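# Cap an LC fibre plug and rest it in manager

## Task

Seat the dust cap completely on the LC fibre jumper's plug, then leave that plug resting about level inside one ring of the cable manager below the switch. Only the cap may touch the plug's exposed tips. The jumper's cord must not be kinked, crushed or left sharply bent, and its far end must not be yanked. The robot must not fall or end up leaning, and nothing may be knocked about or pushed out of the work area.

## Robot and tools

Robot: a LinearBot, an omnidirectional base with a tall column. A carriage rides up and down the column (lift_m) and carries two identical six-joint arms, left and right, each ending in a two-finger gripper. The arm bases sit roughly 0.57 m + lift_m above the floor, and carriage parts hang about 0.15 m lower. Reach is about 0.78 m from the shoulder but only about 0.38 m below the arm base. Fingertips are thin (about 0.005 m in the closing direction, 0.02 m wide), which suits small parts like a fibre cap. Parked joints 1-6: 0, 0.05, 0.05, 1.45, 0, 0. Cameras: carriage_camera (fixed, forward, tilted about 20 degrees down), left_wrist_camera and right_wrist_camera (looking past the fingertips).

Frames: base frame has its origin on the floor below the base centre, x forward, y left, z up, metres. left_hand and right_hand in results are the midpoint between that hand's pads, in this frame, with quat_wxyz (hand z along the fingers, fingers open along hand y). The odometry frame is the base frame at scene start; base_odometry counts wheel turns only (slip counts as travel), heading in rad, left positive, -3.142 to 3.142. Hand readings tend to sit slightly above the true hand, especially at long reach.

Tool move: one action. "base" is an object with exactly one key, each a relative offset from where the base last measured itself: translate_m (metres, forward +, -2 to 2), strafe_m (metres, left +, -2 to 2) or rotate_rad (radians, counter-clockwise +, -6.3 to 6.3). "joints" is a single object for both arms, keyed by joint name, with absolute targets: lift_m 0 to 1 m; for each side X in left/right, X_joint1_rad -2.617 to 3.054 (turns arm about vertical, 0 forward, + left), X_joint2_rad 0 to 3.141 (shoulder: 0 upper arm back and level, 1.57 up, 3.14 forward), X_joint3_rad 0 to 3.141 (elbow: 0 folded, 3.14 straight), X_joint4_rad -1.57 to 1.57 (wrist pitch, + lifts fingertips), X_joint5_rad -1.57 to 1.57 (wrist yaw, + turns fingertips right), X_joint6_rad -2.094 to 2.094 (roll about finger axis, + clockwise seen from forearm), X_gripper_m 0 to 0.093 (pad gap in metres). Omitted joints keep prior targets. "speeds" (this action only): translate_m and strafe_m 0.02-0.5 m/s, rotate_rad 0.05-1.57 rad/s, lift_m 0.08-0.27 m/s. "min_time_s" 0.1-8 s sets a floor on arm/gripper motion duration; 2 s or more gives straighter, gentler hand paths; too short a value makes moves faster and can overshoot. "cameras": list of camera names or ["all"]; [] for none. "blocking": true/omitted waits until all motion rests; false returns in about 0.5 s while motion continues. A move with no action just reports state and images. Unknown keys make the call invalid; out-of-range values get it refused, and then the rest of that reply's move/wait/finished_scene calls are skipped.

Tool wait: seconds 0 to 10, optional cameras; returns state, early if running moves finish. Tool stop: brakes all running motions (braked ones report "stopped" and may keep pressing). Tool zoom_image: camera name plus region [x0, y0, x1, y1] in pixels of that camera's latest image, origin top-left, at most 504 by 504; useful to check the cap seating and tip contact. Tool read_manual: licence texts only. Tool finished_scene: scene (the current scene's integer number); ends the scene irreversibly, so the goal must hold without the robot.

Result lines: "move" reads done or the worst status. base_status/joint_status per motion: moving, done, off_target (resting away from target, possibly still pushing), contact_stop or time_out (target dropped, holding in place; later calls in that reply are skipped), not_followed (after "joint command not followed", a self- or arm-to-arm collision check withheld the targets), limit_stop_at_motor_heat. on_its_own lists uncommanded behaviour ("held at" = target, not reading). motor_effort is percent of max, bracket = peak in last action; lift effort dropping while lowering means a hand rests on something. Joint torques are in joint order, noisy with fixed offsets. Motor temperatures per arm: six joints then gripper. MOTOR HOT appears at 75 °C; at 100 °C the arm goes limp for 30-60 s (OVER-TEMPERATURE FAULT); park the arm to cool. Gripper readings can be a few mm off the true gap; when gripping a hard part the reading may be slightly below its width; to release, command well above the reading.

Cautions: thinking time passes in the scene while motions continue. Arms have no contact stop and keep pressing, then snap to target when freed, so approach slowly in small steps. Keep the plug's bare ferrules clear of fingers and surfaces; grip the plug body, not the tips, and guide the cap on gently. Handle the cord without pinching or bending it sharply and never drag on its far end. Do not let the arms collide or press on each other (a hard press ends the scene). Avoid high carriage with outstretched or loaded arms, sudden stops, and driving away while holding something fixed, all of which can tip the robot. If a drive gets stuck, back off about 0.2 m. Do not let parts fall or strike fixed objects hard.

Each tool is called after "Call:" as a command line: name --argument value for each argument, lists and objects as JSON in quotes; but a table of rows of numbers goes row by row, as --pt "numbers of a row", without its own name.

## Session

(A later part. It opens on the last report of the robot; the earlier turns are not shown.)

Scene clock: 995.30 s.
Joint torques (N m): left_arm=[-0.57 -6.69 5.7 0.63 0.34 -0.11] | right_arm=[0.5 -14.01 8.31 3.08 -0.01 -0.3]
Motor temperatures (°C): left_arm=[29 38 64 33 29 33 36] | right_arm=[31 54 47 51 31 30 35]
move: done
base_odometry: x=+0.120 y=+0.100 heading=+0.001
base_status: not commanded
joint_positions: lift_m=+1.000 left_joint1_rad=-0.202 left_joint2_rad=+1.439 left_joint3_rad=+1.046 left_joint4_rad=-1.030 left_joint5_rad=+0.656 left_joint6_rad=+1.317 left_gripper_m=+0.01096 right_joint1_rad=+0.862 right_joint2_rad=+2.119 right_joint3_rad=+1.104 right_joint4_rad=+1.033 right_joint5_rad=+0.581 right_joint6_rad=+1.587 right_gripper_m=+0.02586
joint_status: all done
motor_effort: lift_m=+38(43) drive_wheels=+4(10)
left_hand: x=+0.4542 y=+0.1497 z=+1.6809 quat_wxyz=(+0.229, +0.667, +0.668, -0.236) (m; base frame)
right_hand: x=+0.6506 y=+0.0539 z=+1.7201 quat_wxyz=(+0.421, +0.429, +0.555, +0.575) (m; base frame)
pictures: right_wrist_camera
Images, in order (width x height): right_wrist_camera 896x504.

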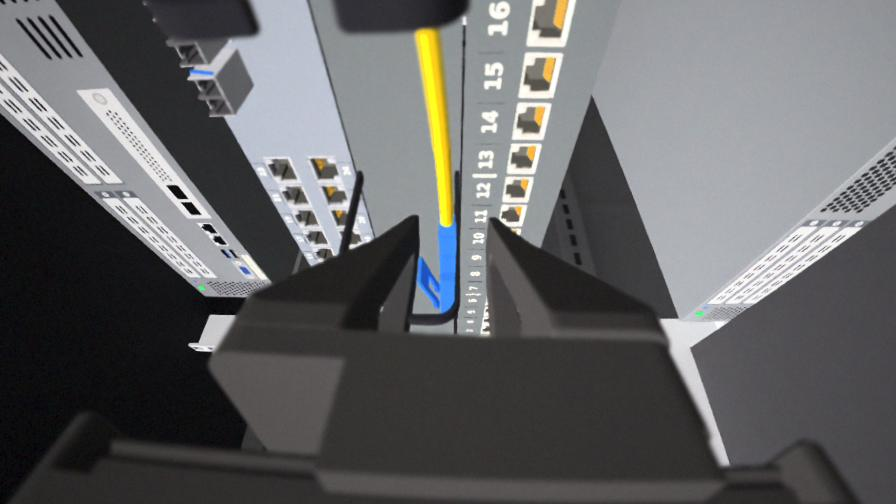

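Call:
move --joints '{"right_gripper_m": 0.04}' --cameras '[]'

Call:
move --joints '{"right_joint1_rad": 0.868, "right_joint2_rad": 2.05, "right_joint3_rad": 1.01, "right_joint4_rad": 1.06, "right_joint5_rad": 0.574, "right_joint6_rad": 1.58}' --min_time_s 1.0 --cameras '[]'

Call:
move --joints '{"right_joint1_rad": 1.031, "right_joint2_rad": 1.876, "right_joint3_rad": 0.83, "right_joint4_rad": 1.084, "right_joint5_rad": 0.741, "right_joint6_rad": 1.58}' --min_time_s 1.5 --cameras '["right_wrist_camera"]'

Scene clock: 1004.03 s.
Joint torques (N m): left_arm=[-0.57 -6.72 5.7 0.63 0.34 -0.09] | right_arm=[0.49 -14 8.31 3.47 -0.03 -0.29]
Motor temperatures (°C): left_arm=[29 39 62 33 29 33 36] | right_arm=[31 54 48 52 31 30 34]
move: done
base_odometry: x=+0.120 y=+0.100 heading=+0.001
base_status: not commanded
joint_positions: lift_m=+1.000 left_joint1_rad=-0.202 left_joint2_rad=+1.439 left_joint3_rad=+1.046 left_joint4_rad=-1.029 left_joint5_rad=+0.656 left_joint6_rad=+1.317 left_gripper_m=+0.01096 right_joint1_rad=+0.862 right_joint2_rad=+2.119 right_joint3_rad=+1.104 right_joint4_rad=+1.001 right_joint5_rad=+0.585 right_joint6_rad=+1.586 right_gripper_m=+0.03982
joint_status: all done
motor_effort: lift_m=+39(39) drive_wheels=+3(5)
left_hand: x=+0.4545 y=+0.1496 z=+1.6810 quat_wxyz=(+0.230, +0.667, +0.668, -0.235) (m; base frame)
right_hand: x=+0.6508 y=+0.0532 z=+1.7131 quat_wxyz=(+0.422, +0.431, +0.566, +0.563) (m; base frame)
pictures: none
No camera images: "cameras" was empty.

Scene clock: 1005.33 s.
Joint torques (N m): left_arm=[-0.59 -6.71 5.74 0.63 0.34 -0.09] | right_arm=[0.59 -13.9 4.85 2.43 -0.09 -0.28]
Motor temperatures (°C): left_arm=[29 40 62 33 29 33 36] | right_arm=[31 54 47 52 31 30 34]
move: done
base_odometry: x=+0.120 y=+0.100 heading=+0.001
base_status: not commanded
joint_positions: lift_m=+1.000 left_joint1_rad=-0.202 left_joint2_rad=+1.439 left_joint3_rad=+1.046 left_joint4_rad=-1.028 left_joint5_rad=+0.656 left_joint6_rad=+1.317 left_gripper_m=+0.01096 right_joint1_rad=+0.862 right_joint2_rad=+2.079 right_joint3_rad=+1.023 right_joint4_rad=+1.059 right_joint5_rad=+0.583 right_joint6_rad=+1.586 right_gripper_m=+0.03986
joint_status: all done
motor_effort: lift_m=+38(39) drive_wheels=+1(6)
left_hand: x=+0.4546 y=+0.1496 z=+1.6810 quat_wxyz=(+0.230, +0.668, +0.668, -0.235) (m; base frame)
right_hand: x=+0.6400 y=+0.0410 z=+1.7152 quat_wxyz=(+0.422, +0.430, +0.560, +0.569) (m; base frame)
pictures: none
No camera images: "cameras" was empty.

Scene clock: 1007.13 s.
Joint torques (N m): left_arm=[-0.59 -6.74 5.76 0.63 0.34 -0.09] | right_arm=[0.5 -11.88 4.77 2.34 0.11 -0.28]
Motor temperatures (°C): left_arm=[29 40 62 33 29 33 36] | right_arm=[31 54 47 52 31 30 34]
move: done
base_odometry: x=+0.120 y=+0.100 heading=+0.001
base_status: not commanded
joint_positions: lift_m=+1.000 left_joint1_rad=-0.202 left_joint2_rad=+1.439 left_joint3_rad=+1.046 left_joint4_rad=-1.028 left_joint5_rad=+0.656 left_joint6_rad=+1.317 left_gripper_m=+0.01096 right_joint1_rad=+1.026 right_joint2_rad=+1.901 right_joint3_rad=+0.843 right_joint4_rad=+1.083 right_joint5_rad=+0.730 right_joint6_rad=+1.586 right_gripper_m=+0.03986
joint_status: all done
motor_effort: lift_m=+38(38) drive_wheels=+2(6)
left_hand: x=+0.4546 y=+0.1496 z=+1.6810 quat_wxyz=(+0.230, +0.668, +0.668, -0.235) (m; base frame)
right_hand: x=+0.5643 y=+0.0448 z=+1.7381 quat_wxyz=(+0.416, +0.426, +0.556, +0.580) (m; base frame)
pictures: right_wrist_camera
Images, in order (width x height): right_wrist_camera 896x504.

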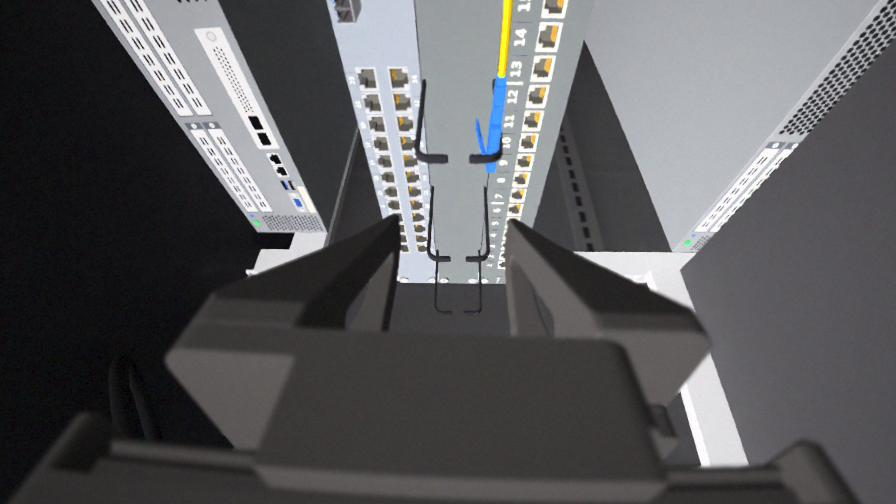

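Call:
move --base '{"translate_m": 0.04}' --joints '{"lift_m": 0.98}' --speeds '{"translate_m": 0.04}' --cameras '["all"]'

Call:
zoom_image --camera "carriage_camera" --region '[370, 240, 490, 320]'

Scene clock: 1012.57 s.
Joint torques (N m): left_arm=[-0.5 -5.79 6.2 0.57 0.36 -0.09] | right_arm=[0.14 -10.7 5.23 2.28 0.04 -0.29]
Motor temperatures (°C): left_arm=[29 40 61 33 29 33 36] | right_arm=[31 53 47 52 31 30 34]
move: done
base_odometry: x=+0.160 y=+0.100 heading=+0.001
base_status: done
joint_positions: lift_m=+0.980 left_joint1_rad=-0.203 left_joint2_rad=+1.428 left_joint3_rad=+1.041 left_joint4_rad=-1.022 left_joint5_rad=+0.654 left_joint6_rad=+1.317 left_gripper_m=+0.01096 right_joint1_rad=+1.030 right_joint2_rad=+1.889 right_joint3_rad=+0.838 right_joint4_rad=+1.087 right_joint5_rad=+0.736 right_joint6_rad=+1.586 right_gripper_m=+0.03986
joint_status: all done
motor_effort: lift_m=+35(36) drive_wheels=+1(9)
left_hand: x=+0.4544 y=+0.1495 z=+1.6625 quat_wxyz=(+0.234, +0.669, +0.666, -0.232) (m; base frame)
right_hand: x=+0.5621 y=+0.0438 z=+1.7226 quat_wxyz=(+0.416, +0.427, +0.552, +0.584) (m; base frame)
pictures: carriage_camera, left_wrist_camera, right_wrist_camera
Images, in order (width x height): carriage_camera 896x504, left_wrist_camera 896x504, right_wrist_camera 896x504.

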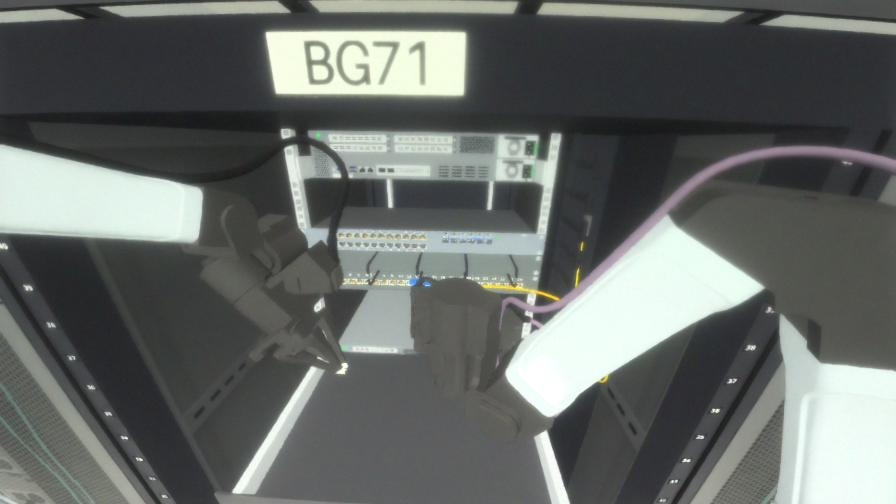

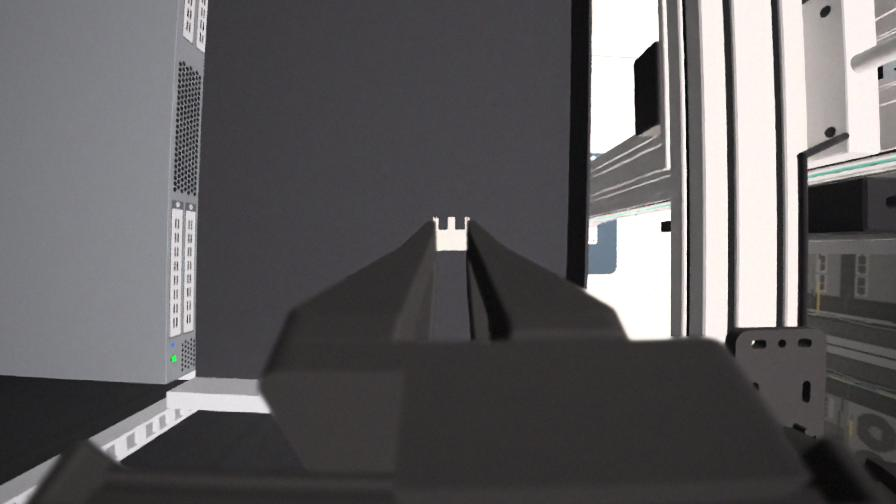

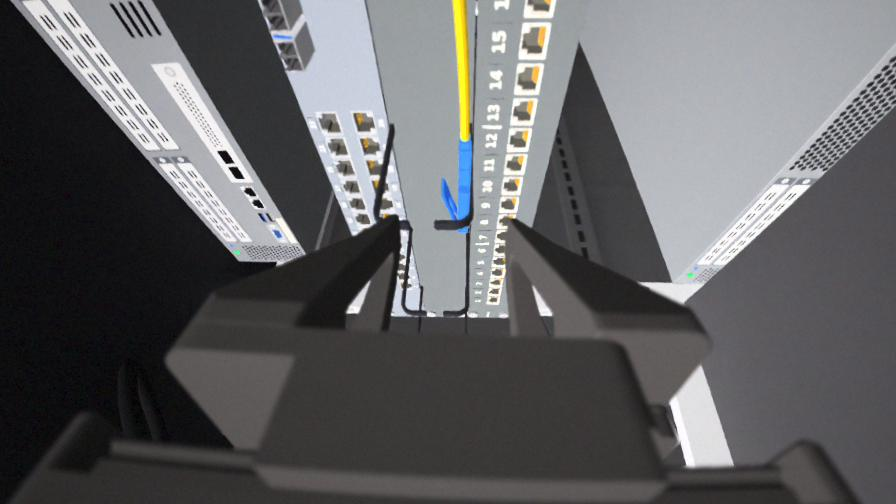

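Scaled by 4.200 from the camera's 896x504 image, which has a finer 1280x720 frame.

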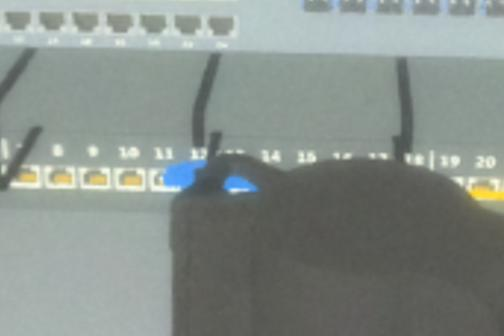

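Call:
move --joints '{"lift_m": 0.928}' --cameras '[]'

Call:
move --joints '{"left_joint1_rad": -0.285, "left_joint2_rad": 1.672, "left_joint3_rad": 1.80, "left_joint4_rad": -1.479, "left_joint5_rad": 0.628, "left_joint6_rad": 1.33}' --min_time_s 2 --cameras '["left_wrist_camera", "right_wrist_camera", "carriage_camera"]'

Scene clock: 1155.20 s.
Joint torques (N m): left_arm=[-0.47 -5.74 6.38 0.57 0.36 -0.09] | right_arm=[0.05 -10.48 5.39 2.28 0.06 -0.28]
Motor temperatures (°C): left_arm=[29 41 52 32 29 33 36] | right_arm=[31 49 45 51 31 30 33]
move: done
base_odometry: x=+0.160 y=+0.100 heading=+0.001
base_status: not commanded
joint_positions: lift_m=+0.928 left_joint1_rad=-0.204 left_joint2_rad=+1.428 left_joint3_rad=+1.038 left_joint4_rad=-1.021 left_joint5_rad=+0.653 left_joint6_rad=+1.317 left_gripper_m=+0.01096 right_joint1_rad=+1.030 right_joint2_rad=+1.887 right_joint3_rad=+0.836 right_joint4_rad=+1.086 right_joint5_rad=+0.736 right_joint6_rad=+1.586 right_gripper_m=+0.03986
joint_status: all done
motor_effort: lift_m=+35(36) drive_wheels=+5(7)
left_hand: x=+0.4541 y=+0.1497 z=+1.6099 quat_wxyz=(+0.234, +0.669, +0.666, -0.231) (m; base frame)
right_hand: x=+0.5619 y=+0.0434 z=+1.6708 quat_wxyz=(+0.416, +0.427, +0.552, +0.583) (m; base frame)
pictures: none
No camera images: "cameras" was empty.

Scene clock: 1157.50 s.
Joint torques (N m): left_arm=[-0.61 -5.3 9.8 0.49 0.3 0.11] | right_arm=[0.06 -10.47 5.42 2.29 0.05 -0.28]
move: done
base_odometry: x=+0.160 y=+0.100 heading=+0.001
base_status: not commanded
joint_positions: lift_m=+0.928 left_joint1_rad=-0.277 left_joint2_rad=+1.659 left_joint3_rad=+1.765 left_joint4_rad=-1.467 left_joint5_rad=+0.641 left_joint6_rad=+1.319 left_gripper_m=+0.01096 right_joint1_rad=+1.030 right_joint2_rad=+1.887 right_joint3_rad=+0.836 right_joint4_rad=+1.086 right_joint5_rad=+0.736 right_joint6_rad=+1.586 right_gripper_m=+0.03986
joint_status: all done
motor_effort: lift_m=+35(35) drive_wheels=+0(8)
left_hand: x=+0.4994 y=+0.1181 z=+1.7355 quat_wxyz=(+0.242, +0.699, +0.636, -0.222) (m; base frame)
right_hand: x=+0.5619 y=+0.0434 z=+1.6708 quat_wxyz=(+0.416, +0.427, +0.552, +0.583) (m; base frame)
pictures: carriage_camera, left_wrist_camera, right_wrist_camera
Images, in order (width x height): carriage_camera 896x504, left_wrist_camera 896x504, right_wrist_camera 896x504.

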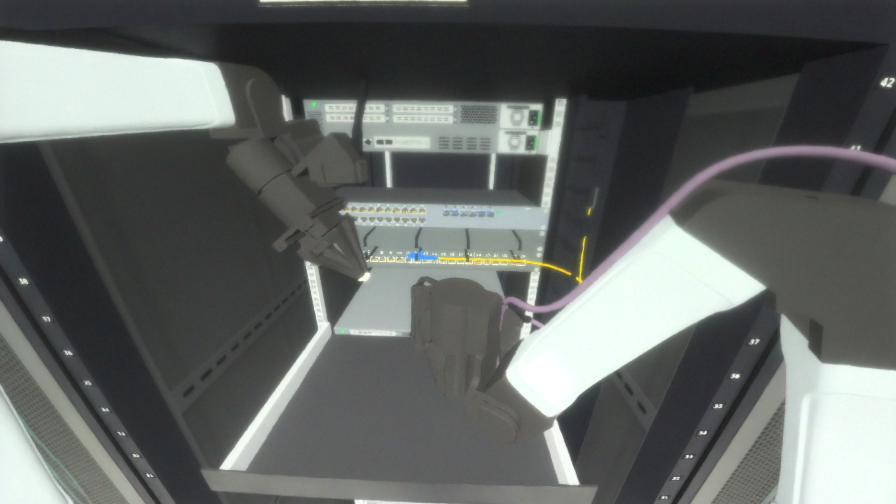

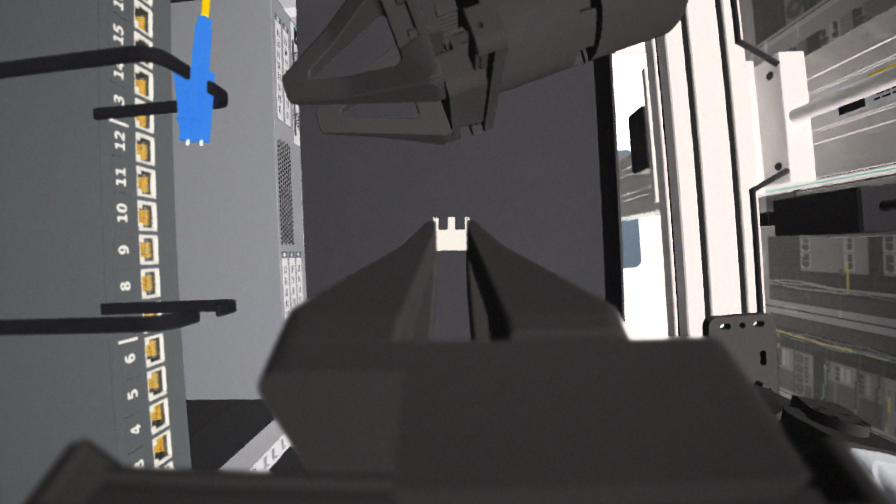

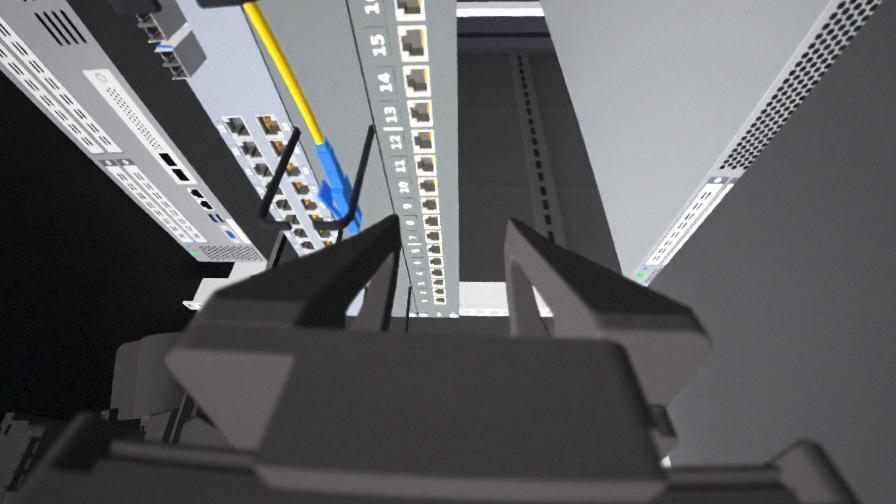

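Call:
move --cameras '["all"]'

Scene clock: 1196.13 s.
Joint torques (N m): left_arm=[-0.59 -5.29 9.83 0.5 0.31 0.11] | right_arm=[0.08 -10.47 5.41 2.28 0.05 -0.28]
Motor temperatures (°C): left_arm=[29 41 53 32 29 33 36] | right_arm=[31 51 45 51 31 30 33]
base_odometry: x=+0.160 y=+0.100 heading=+0.001
base_status: not commanded
joint_positions: lift_m=+0.928 left_joint1_rad=-0.277 left_joint2_rad=+1.659 left_joint3_rad=+1.765 left_joint4_rad=-1.469 left_joint5_rad=+0.641 left_joint6_rad=+1.319 left_gripper_m=+0.01096 right_joint1_rad=+1.030 right_joint2_rad=+1.887 right_joint3_rad=+0.836 right_joint4_rad=+1.086 right_joint5_rad=+0.736 right_joint6_rad=+1.586 right_gripper_m=+0.03986
joint_status: all done
motor_effort: lift_m=+35(35) drive_wheels=+5(8)
left_hand: x=+0.4991 y=+0.1181 z=+1.7354 quat_wxyz=(+0.242, +0.699, +0.636, -0.223) (m; base frame)
right_hand: x=+0.5619 y=+0.0434 z=+1.6708 quat_wxyz=(+0.416, +0.427, +0.552, +0.583) (m; base frame)
pictures: carriage_camera, left_wrist_camera, right_wrist_camera
Images, in order (width x height): carriage_camera 896x504, left_wrist_camera 896x504, right_wrist_camera 896x504.

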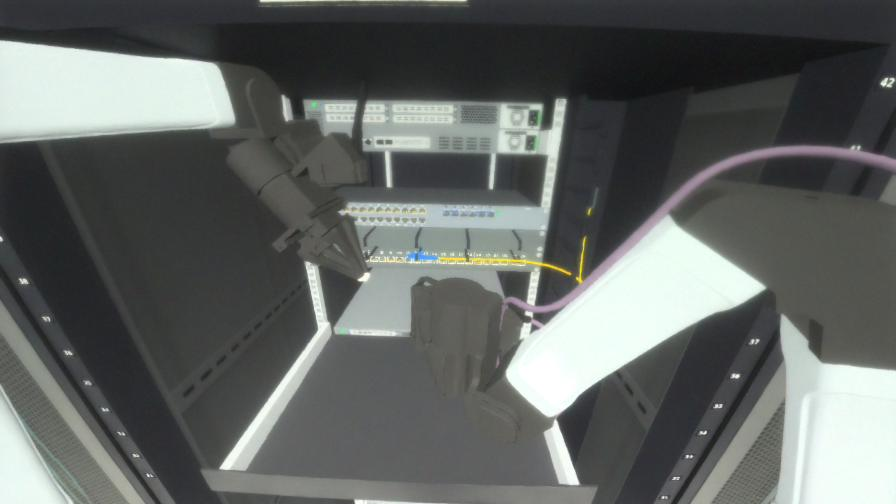

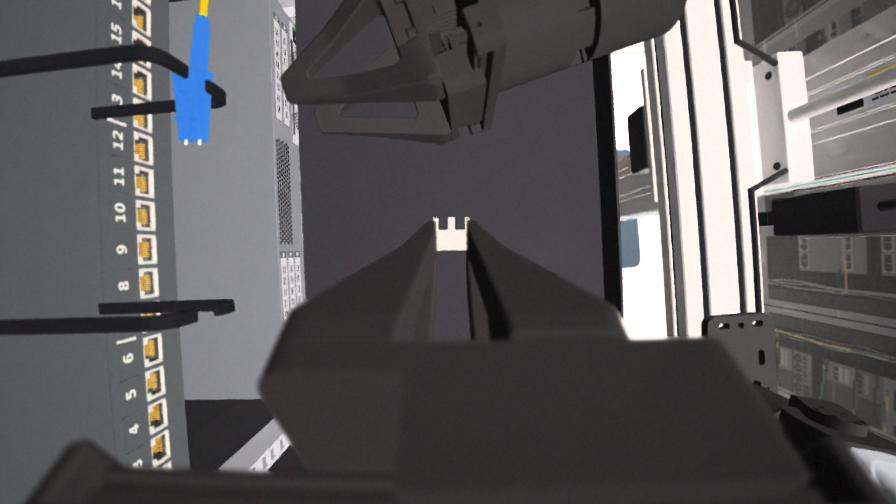

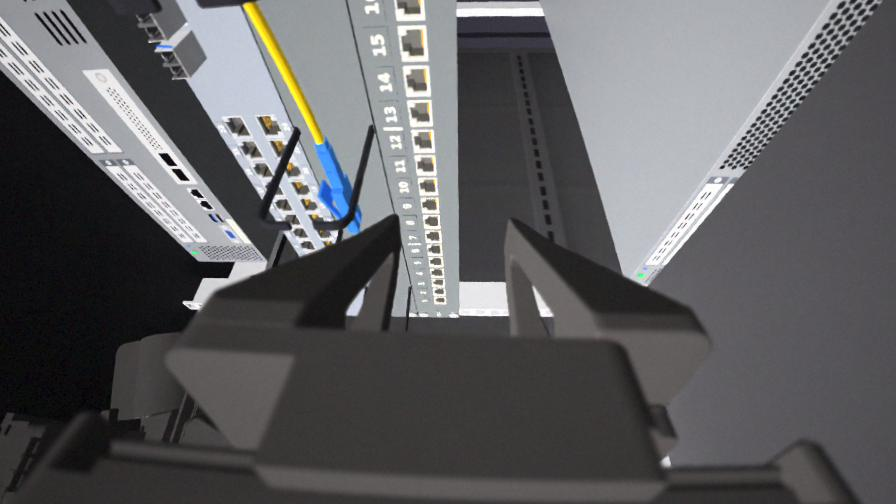

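Call:
zoom_image --camera "carriage_camera" --region '[330, 190, 560, 290]'

Call:
zoom_image --camera "left_wrist_camera" --region '[0, 0, 504, 500]'

Scaled by 2.191 from the camera's 896x504 image, which has a finer 1280x720 frame.

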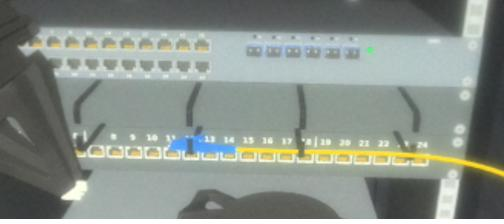

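Scaled by 1.000.

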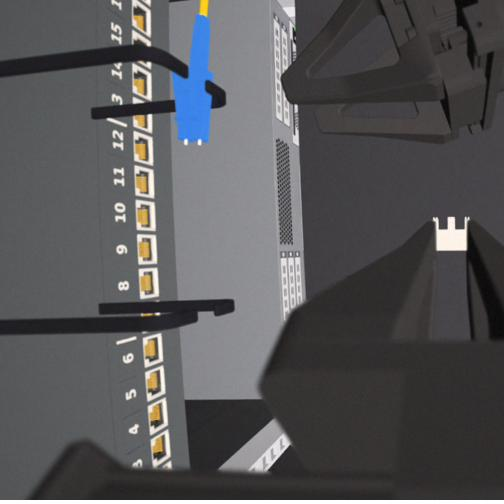

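Call:
zoom_image --camera "carriage_camera" --region '[400, 130, 896, 400]'

Scaled by 1.016 from the camera's 896x504 image, which has a finer 1280x720 frame.

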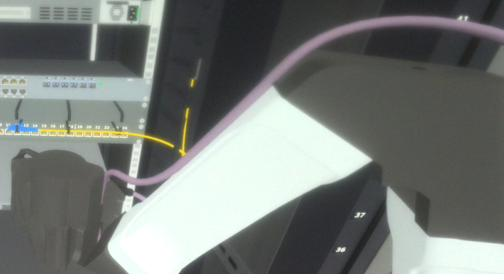

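Call:
move --joints '{"right_joint1_rad": 1.0, "right_joint2_rad": 1.65, "right_joint3_rad": 1.10, "right_joint4_rad": 0.573, "right_joint5_rad": 0.712, "right_joint6_rad": 1.58}' --min_time_s 2 --cameras '["carriage_camera", "right_wrist_camera"]'

Scene clock: 1356.17 s.
Joint torques (N m): left_arm=[-0.62 -5.3 9.84 0.5 0.3 0.11] | right_arm=[-0.66 -10.99 9.73 2.13 -0.09 -0.28]
Motor temperatures (°C): left_arm=[29 41 57 32 29 33 37] | right_arm=[31 52 45 51 31 30 33]
move: done
base_odometry: x=+0.160 y=+0.100 heading=+0.001
base_status: not commanded
joint_positions: lift_m=+0.928 left_joint1_rad=-0.277 left_joint2_rad=+1.659 left_joint3_rad=+1.765 left_joint4_rad=-1.469 left_joint5_rad=+0.641 left_joint6_rad=+1.319 left_gripper_m=+0.01096 right_joint1_rad=+1.006 right_joint2_rad=+1.673 right_joint3_rad=+1.075 right_joint4_rad=+0.591 right_joint5_rad=+0.722 right_joint6_rad=+1.586 right_gripper_m=+0.03986
joint_status: all done
motor_effort: lift_m=+35(35) drive_wheels=+4(6)
left_hand: x=+0.4991 y=+0.1181 z=+1.7354 quat_wxyz=(+0.242, +0.699, +0.636, -0.223) (m; base frame)
right_hand: x=+0.5735 y=+0.0435 z=+1.7687 quat_wxyz=(+0.420, +0.428, +0.565, +0.567) (m; base frame)
pictures: carriage_camera, right_wrist_camera
Images, in order (width x height): carriage_camera 896x504, right_wrist_camera 896x504.

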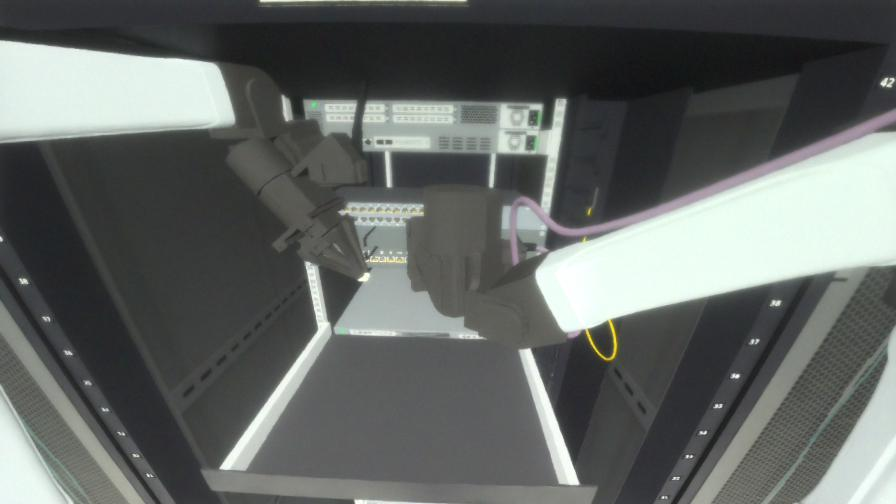

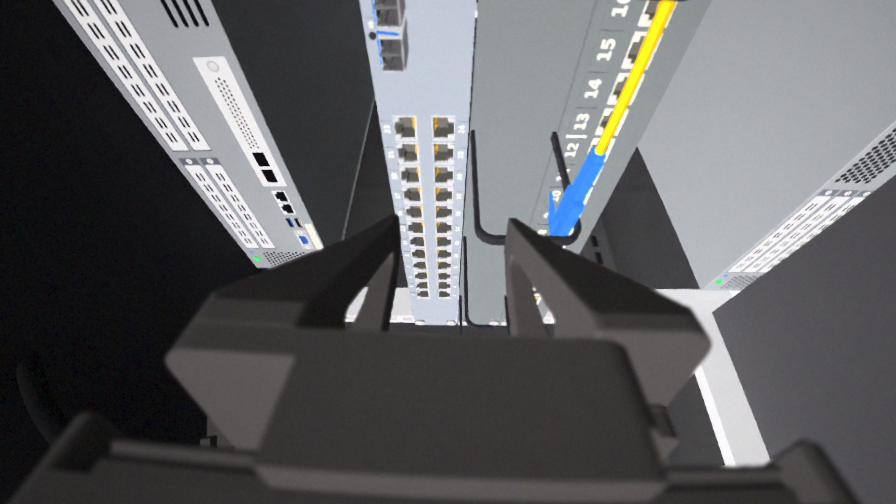

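Call:
move --joints '{"lift_m": 0.88}' --speeds '{"lift_m": 0.1}' --cameras '["all"]'

Scene clock: 1361.53 s.
Joint torques (N m): left_arm=[-0.58 -5.82 9.07 0.53 0.33 0.11] | right_arm=[-0.64 -10.3 9.18 2.25 -0.07 -0.28]
Motor temperatures (°C): left_arm=[29 41 57 32 29 33 37] | right_arm=[31 52 45 51 31 30 33]
move: done
base_odometry: x=+0.160 y=+0.100 heading=+0.001
base_status: not commanded
joint_positions: lift_m=+0.880 left_joint1_rad=-0.277 left_joint2_rad=+1.665 left_joint3_rad=+1.774 left_joint4_rad=-1.473 left_joint5_rad=+0.638 left_joint6_rad=+1.319 left_gripper_m=+0.01096 right_joint1_rad=+1.006 right_joint2_rad=+1.666 right_joint3_rad=+1.081 right_joint4_rad=+0.580 right_joint5_rad=+0.720 right_joint6_rad=+1.586 right_gripper_m=+0.03986
joint_status: all done
motor_effort: lift_m=+34(36) drive_wheels=+4(4)
left_hand: x=+0.5002 y=+0.1182 z=+1.6876 quat_wxyz=(+0.241, +0.699, +0.636, -0.222) (m; base frame)
right_hand: x=+0.5730 y=+0.0432 z=+1.7244 quat_wxyz=(+0.420, +0.428, +0.564, +0.568) (m; base frame)
pictures: carriage_camera, left_wrist_camera, right_wrist_camera
Images, in order (width x height): carriage_camera 896x504, left_wrist_camera 896x504, right_wrist_camera 896x504.

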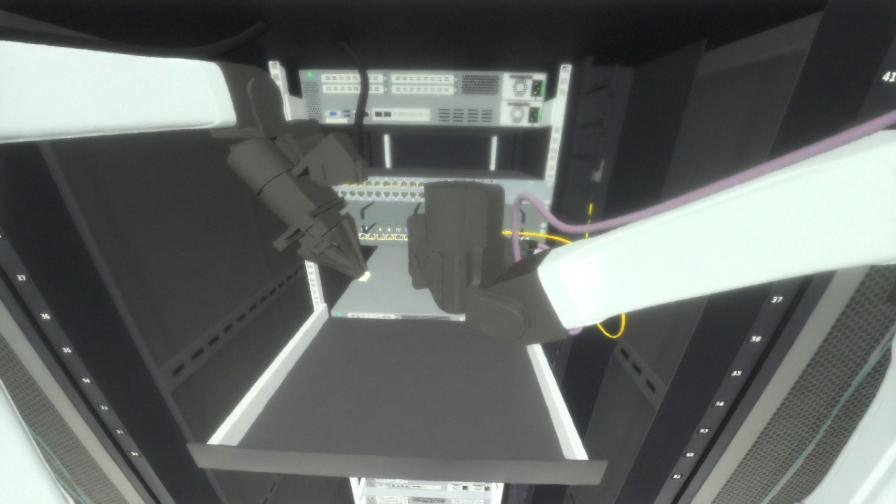

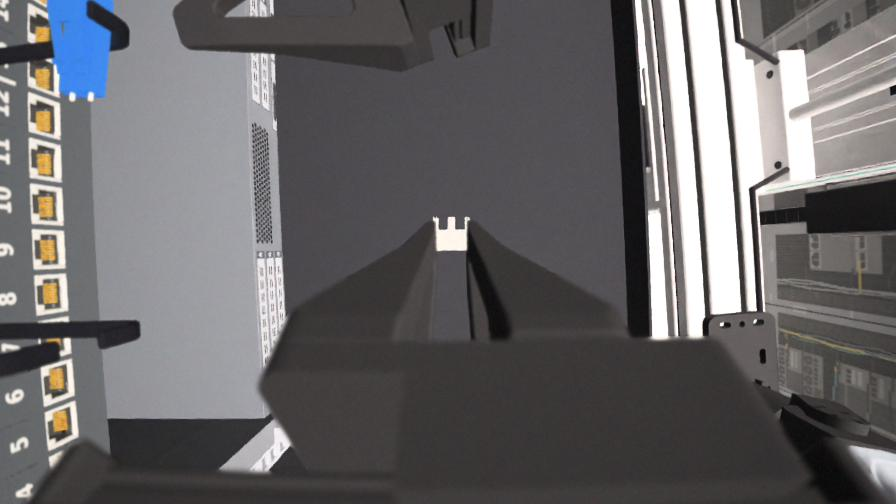

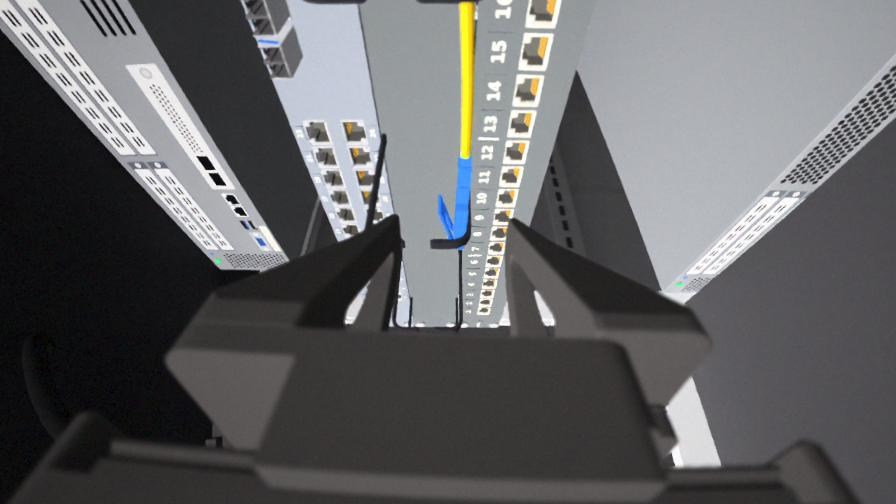

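Call:
zoom_image --camera "right_wrist_camera" --region '[350, 120, 570, 300]'

Scaled by 2.291 from the camera's 896x504 image, which has a finer 1280x720 frame.

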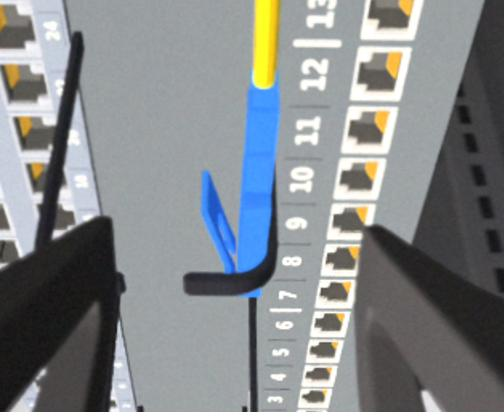

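Call:
move --joints '{"right_joint1_rad": 0.9585, "right_joint2_rad": 1.749, "right_joint3_rad": 1.18, "right_joint4_rad": 0.562, "right_joint5_rad": 0.6705, "right_joint6_rad": 1.58}' --min_time_s 2 --cameras '["right_wrist_camera"]'

Call:
zoom_image --camera "right_wrist_camera" --region '[350, 120, 570, 300]'

Scene clock: 1392.00 s.
Joint torques (N m): left_arm=[-0.59 -5.81 9.09 0.53 0.33 0.12] | right_arm=[-0.16 -7.38 10.02 2.14 -0.27 -0.29]
Motor temperatures (°C): left_arm=[29 41 59 31 29 33 37] | right_arm=[31 49 46 49 31 30 33]
move: off_target
base_odometry: x=+0.160 y=+0.100 heading=+0.001
base_status: not commanded
joint_positions: lift_m=+0.880 left_joint1_rad=-0.277 left_joint2_rad=+1.665 left_joint3_rad=+1.774 left_joint4_rad=-1.473 left_joint5_rad=+0.638 left_joint6_rad=+1.319 left_gripper_m=+0.01096 right_joint1_rad=+0.960 right_joint2_rad=+1.727 right_joint3_rad=+1.153 right_joint4_rad=+0.580 right_joint5_rad=+0.697 right_joint6_rad=+1.586 right_gripper_m=+0.03986
joint_status: right_joint5_rad off_target (ended at +0.697, target +0.670); the others done
motor_effort: lift_m=+34(35) drive_wheels=+0(7)
left_hand: x=+0.5002 y=+0.1182 z=+1.6876 quat_wxyz=(+0.241, +0.699, +0.636, -0.222) (m; base frame)
right_hand: x=+0.5973 y=+0.0442 z=+1.7269 quat_wxyz=(+0.426, +0.434, +0.556, +0.567) (m; base frame)
pictures: right_wrist_camera
Images, in order (width x height): right_wrist_camera 896x504.

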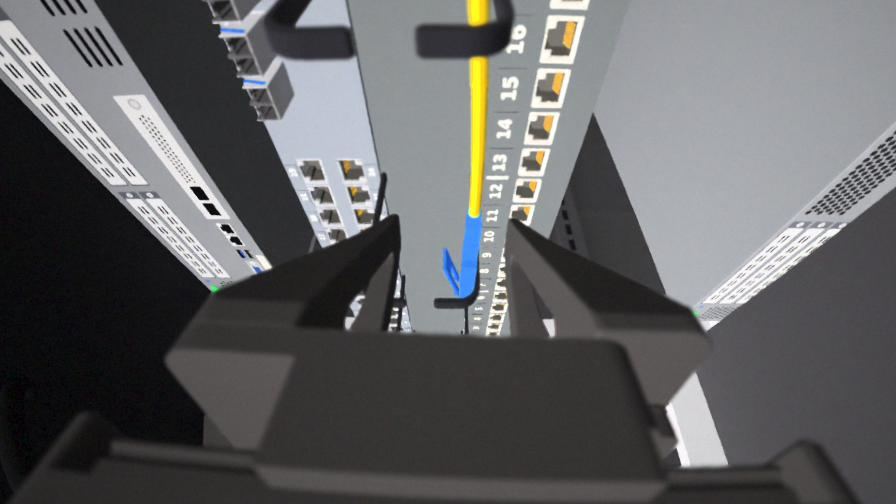

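Scaled by 2.291 from the camera's 896x504 image, which has a finer 1280x720 frame.

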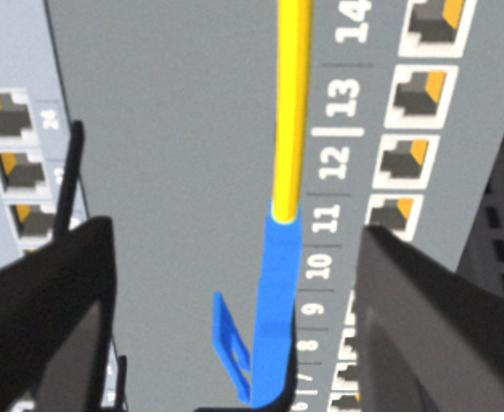

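Call:
move --joints '{"right_joint1_rad": 0.939, "right_joint2_rad": 1.812, "right_joint3_rad": 1.248, "right_joint4_rad": 0.55, "right_joint5_rad": 0.645, "right_joint6_rad": 1.58}' --min_time_s 2 --cameras '["right_wrist_camera"]'

Call:
zoom_image --camera "right_wrist_camera" --region '[350, 150, 570, 330]'

Scene clock: 1412.30 s.
Joint torques (N m): left_arm=[-0.59 -5.79 9.07 0.53 0.32 0.12] | right_arm=[0.91 -6.98 10.61 1.99 -0.73 -0.28]
Motor temperatures (°C): left_arm=[29 41 60 31 29 33 37] | right_arm=[31 48 49 48 31 30 33]
move: off_target
base_odometry: x=+0.160 y=+0.100 heading=+0.001
base_status: not commanded
joint_positions: lift_m=+0.880 left_joint1_rad=-0.277 left_joint2_rad=+1.665 left_joint3_rad=+1.774 left_joint4_rad=-1.473 left_joint5_rad=+0.638 left_joint6_rad=+1.319 left_gripper_m=+0.01096 right_joint1_rad=+0.929 right_joint2_rad=+1.780 right_joint3_rad=+1.214 right_joint4_rad=+0.579 right_joint5_rad=+0.714 right_joint6_rad=+1.586 right_gripper_m=+0.03986
joint_status: right_joint5_rad off_target (ended at +0.714, target +0.645); the others done
motor_effort: lift_m=+35(35) drive_wheels=+1(6)
left_hand: x=+0.5002 y=+0.1182 z=+1.6876 quat_wxyz=(+0.241, +0.699, +0.636, -0.222) (m; base frame)
right_hand: x=+0.6173 y=+0.0409 z=+1.7277 quat_wxyz=(+0.439, +0.448, +0.543, +0.559) (m; base frame)
pictures: right_wrist_camera
Images, in order (width x height): right_wrist_camera 896x504.

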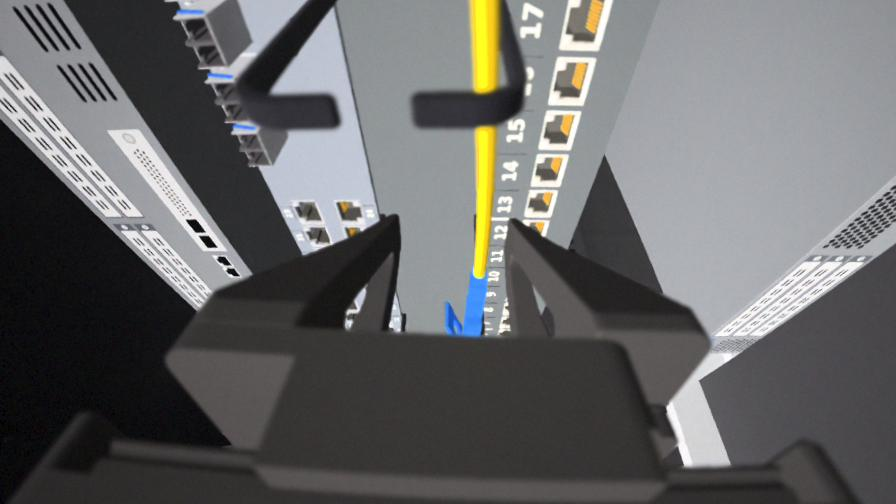

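Scaled by 2.291 from the camera's 896x504 image, which has a finer 1280x720 frame.

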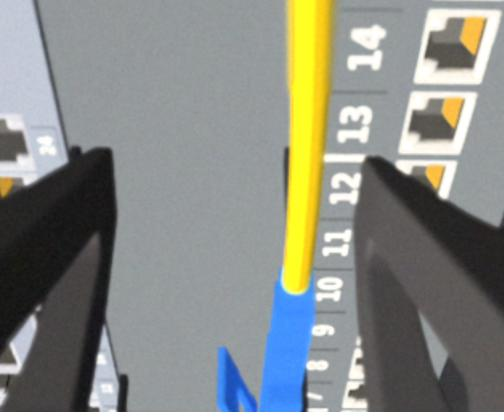

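Call:
move --joints '{"right_joint1_rad": 1.094, "right_joint2_rad": 1.696, "right_joint3_rad": 1.118, "right_joint4_rad": 0.583, "right_joint5_rad": 0.992, "right_joint6_rad": 1.58}' --min_time_s 2.5 --cameras '["right_wrist_camera"]'

Call:
zoom_image --camera "right_wrist_camera" --region '[350, 120, 570, 300]'

Scene clock: 1577.50 s.
Joint torques (N m): left_arm=[-0.59 -5.79 9.07 0.53 0.33 0.11] | right_arm=[0.58 -11.52 6.05 2.16 0.12 -0.28]
Motor temperatures (°C): left_arm=[29 42 61 31 29 33 37] | right_arm=[31 46 59 45 32 30 33]
move: done
base_odometry: x=+0.160 y=+0.100 heading=+0.001
base_status: not commanded
joint_positions: lift_m=+0.880 left_joint1_rad=-0.277 left_joint2_rad=+1.665 left_joint3_rad=+1.774 left_joint4_rad=-1.473 left_joint5_rad=+0.638 left_joint6_rad=+1.319 left_gripper_m=+0.01096 right_joint1_rad=+1.088 right_joint2_rad=+1.721 right_joint3_rad=+1.133 right_joint4_rad=+0.581 right_joint5_rad=+0.982 right_joint6_rad=+1.586 right_gripper_m=+0.03986
joint_status: all done
motor_effort: lift_m=+34(35) drive_wheels=+4(6)
left_hand: x=+0.5002 y=+0.1182 z=+1.6876 quat_wxyz=(+0.241, +0.699, +0.636, -0.222) (m; base frame)
right_hand: x=+0.5604 y=+0.0398 z=+1.7215 quat_wxyz=(+0.469, +0.476, +0.525, +0.527) (m; base frame)
pictures: right_wrist_camera
Images, in order (width x height): right_wrist_camera 896x504.

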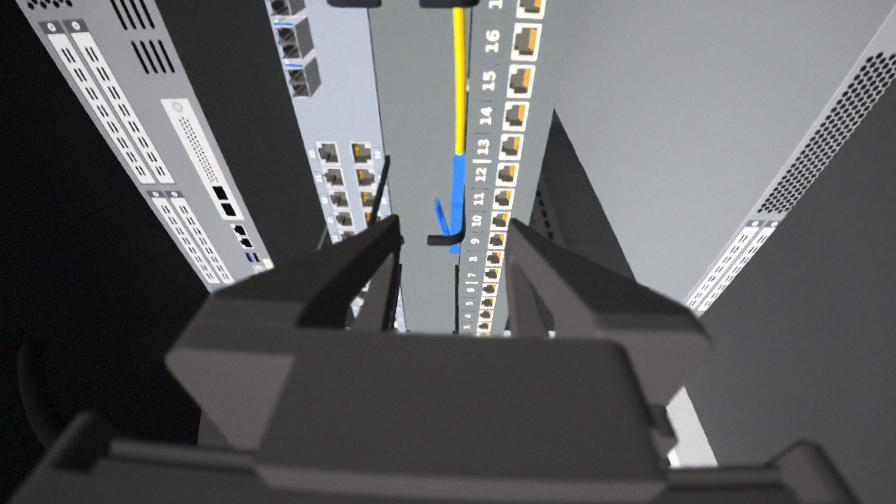

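Scaled by 2.291 from the camera's 896x504 image, which has a finer 1280x720 frame.

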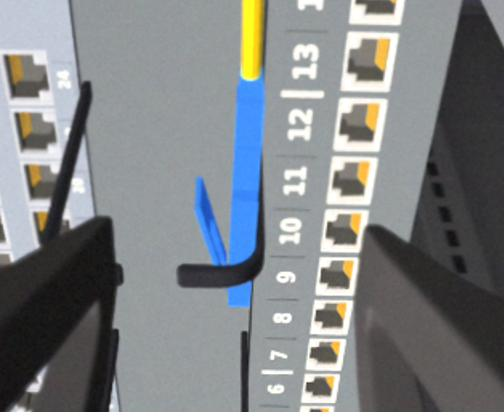

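Call:
move --joints '{"right_joint1_rad": 1.008, "right_joint2_rad": 1.803, "right_joint3_rad": 1.236, "right_joint4_rad": 0.562, "right_joint5_rad": 0.904, "right_joint6_rad": 1.58}' --min_time_s 2.5 --cameras '["right_wrist_camera"]'

Call:
zoom_image --camera "right_wrist_camera" --region '[350, 150, 570, 330]'

Scene clock: 1594.53 s.
Joint torques (N m): left_arm=[-0.62 -5.79 9.07 0.53 0.32 0.1] | right_arm=[-0.62 -8.14 9.73 1.99 -0.11 -0.29]
Motor temperatures (°C): left_arm=[29 42 61 31 29 33 37] | right_arm=[31 47 56 45 32 30 33]
move: done
base_odometry: x=+0.160 y=+0.100 heading=+0.001
base_status: not commanded
joint_positions: lift_m=+0.880 left_joint1_rad=-0.277 left_joint2_rad=+1.665 left_joint3_rad=+1.774 left_joint4_rad=-1.473 left_joint5_rad=+0.638 left_joint6_rad=+1.319 left_gripper_m=+0.01096 right_joint1_rad=+1.014 right_joint2_rad=+1.784 right_joint3_rad=+1.210 right_joint4_rad=+0.578 right_joint5_rad=+0.915 right_joint6_rad=+1.586 right_gripper_m=+0.03986
joint_status: all done
motor_effort: lift_m=+34(35) drive_wheels=+2(7)
left_hand: x=+0.5002 y=+0.1182 z=+1.6876 quat_wxyz=(+0.241, +0.699, +0.636, -0.222) (m; base frame)
right_hand: x=+0.5936 y=+0.0398 z=+1.7236 quat_wxyz=(+0.471, +0.479, +0.519, +0.529) (m; base frame)
pictures: right_wrist_camera
Images, in order (width x height): right_wrist_camera 896x504.

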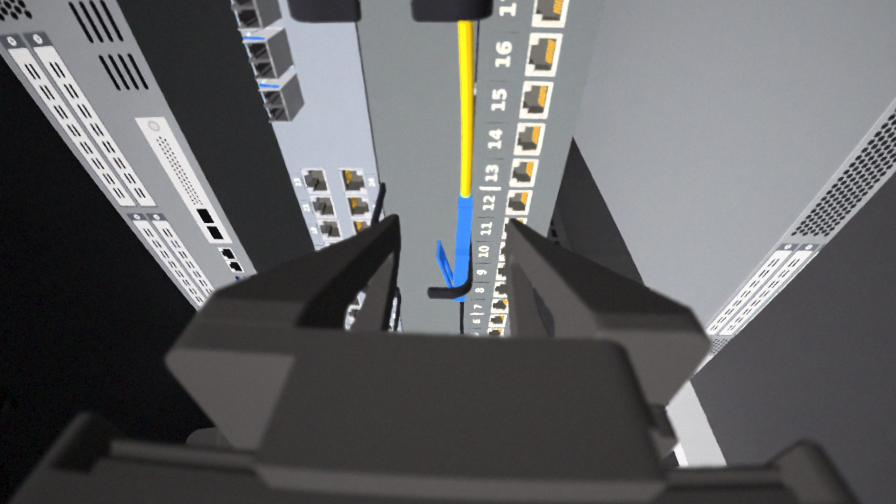

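Scaled by 2.291 from the camera's 896x504 image, which has a finer 1280x720 frame.

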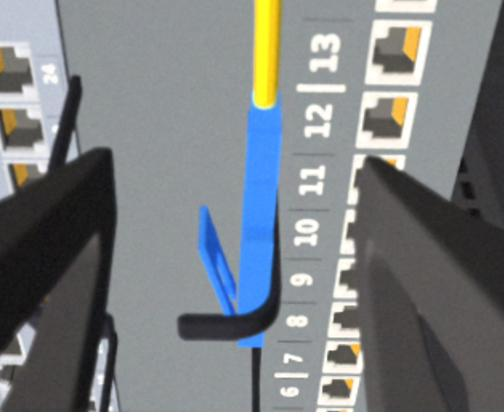

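Call:
move --joints '{"right_gripper_m": 0.016}' --min_time_s 1.0 --cameras '["right_wrist_camera"]'

Call:
zoom_image --camera "right_wrist_camera" --region '[350, 150, 570, 330]'

Scene clock: 1600.97 s.
Joint torques (N m): left_arm=[-0.61 -5.81 9.06 0.53 0.32 0.11] | right_arm=[-0.64 -8.16 9.73 2 -0.09 -0.29]
Motor temperatures (°C): left_arm=[29 42 61 31 29 33 37] | right_arm=[31 47 55 45 32 30 33]
move: done
base_odometry: x=+0.160 y=+0.100 heading=+0.001
base_status: not commanded
joint_positions: lift_m=+0.880 left_joint1_rad=-0.277 left_joint2_rad=+1.665 left_joint3_rad=+1.774 left_joint4_rad=-1.473 left_joint5_rad=+0.638 left_joint6_rad=+1.319 left_gripper_m=+0.01096 right_joint1_rad=+1.014 right_joint2_rad=+1.784 right_joint3_rad=+1.210 right_joint4_rad=+0.578 right_joint5_rad=+0.914 right_joint6_rad=+1.586 right_gripper_m=+0.01614
joint_status: all done
motor_effort: lift_m=+34(35) drive_wheels=+3(4)
left_hand: x=+0.5002 y=+0.1182 z=+1.6876 quat_wxyz=(+0.241, +0.699, +0.636, -0.222) (m; base frame)
right_hand: x=+0.5936 y=+0.0401 z=+1.7236 quat_wxyz=(+0.470, +0.479, +0.519, +0.529) (m; base frame)
pictures: right_wrist_camera
Images, in order (width x height): right_wrist_camera 896x504.

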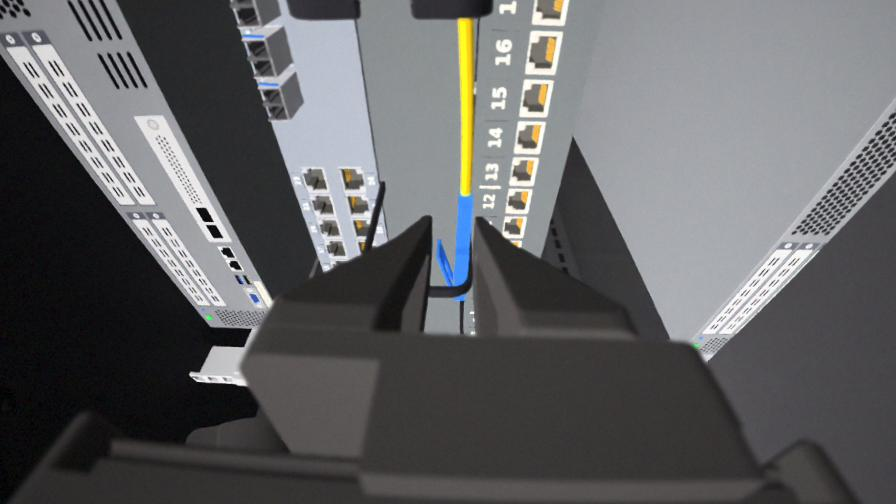

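Scaled by 2.291 from the camera's 896x504 image, which has a finer 1280x720 frame.

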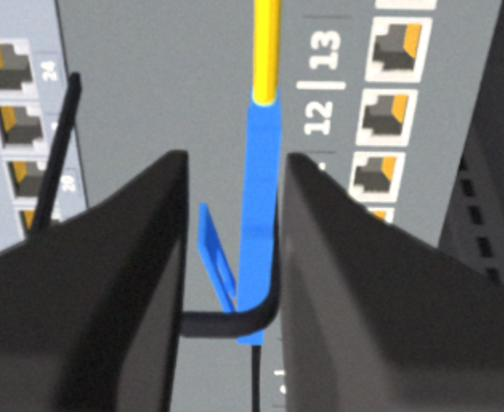

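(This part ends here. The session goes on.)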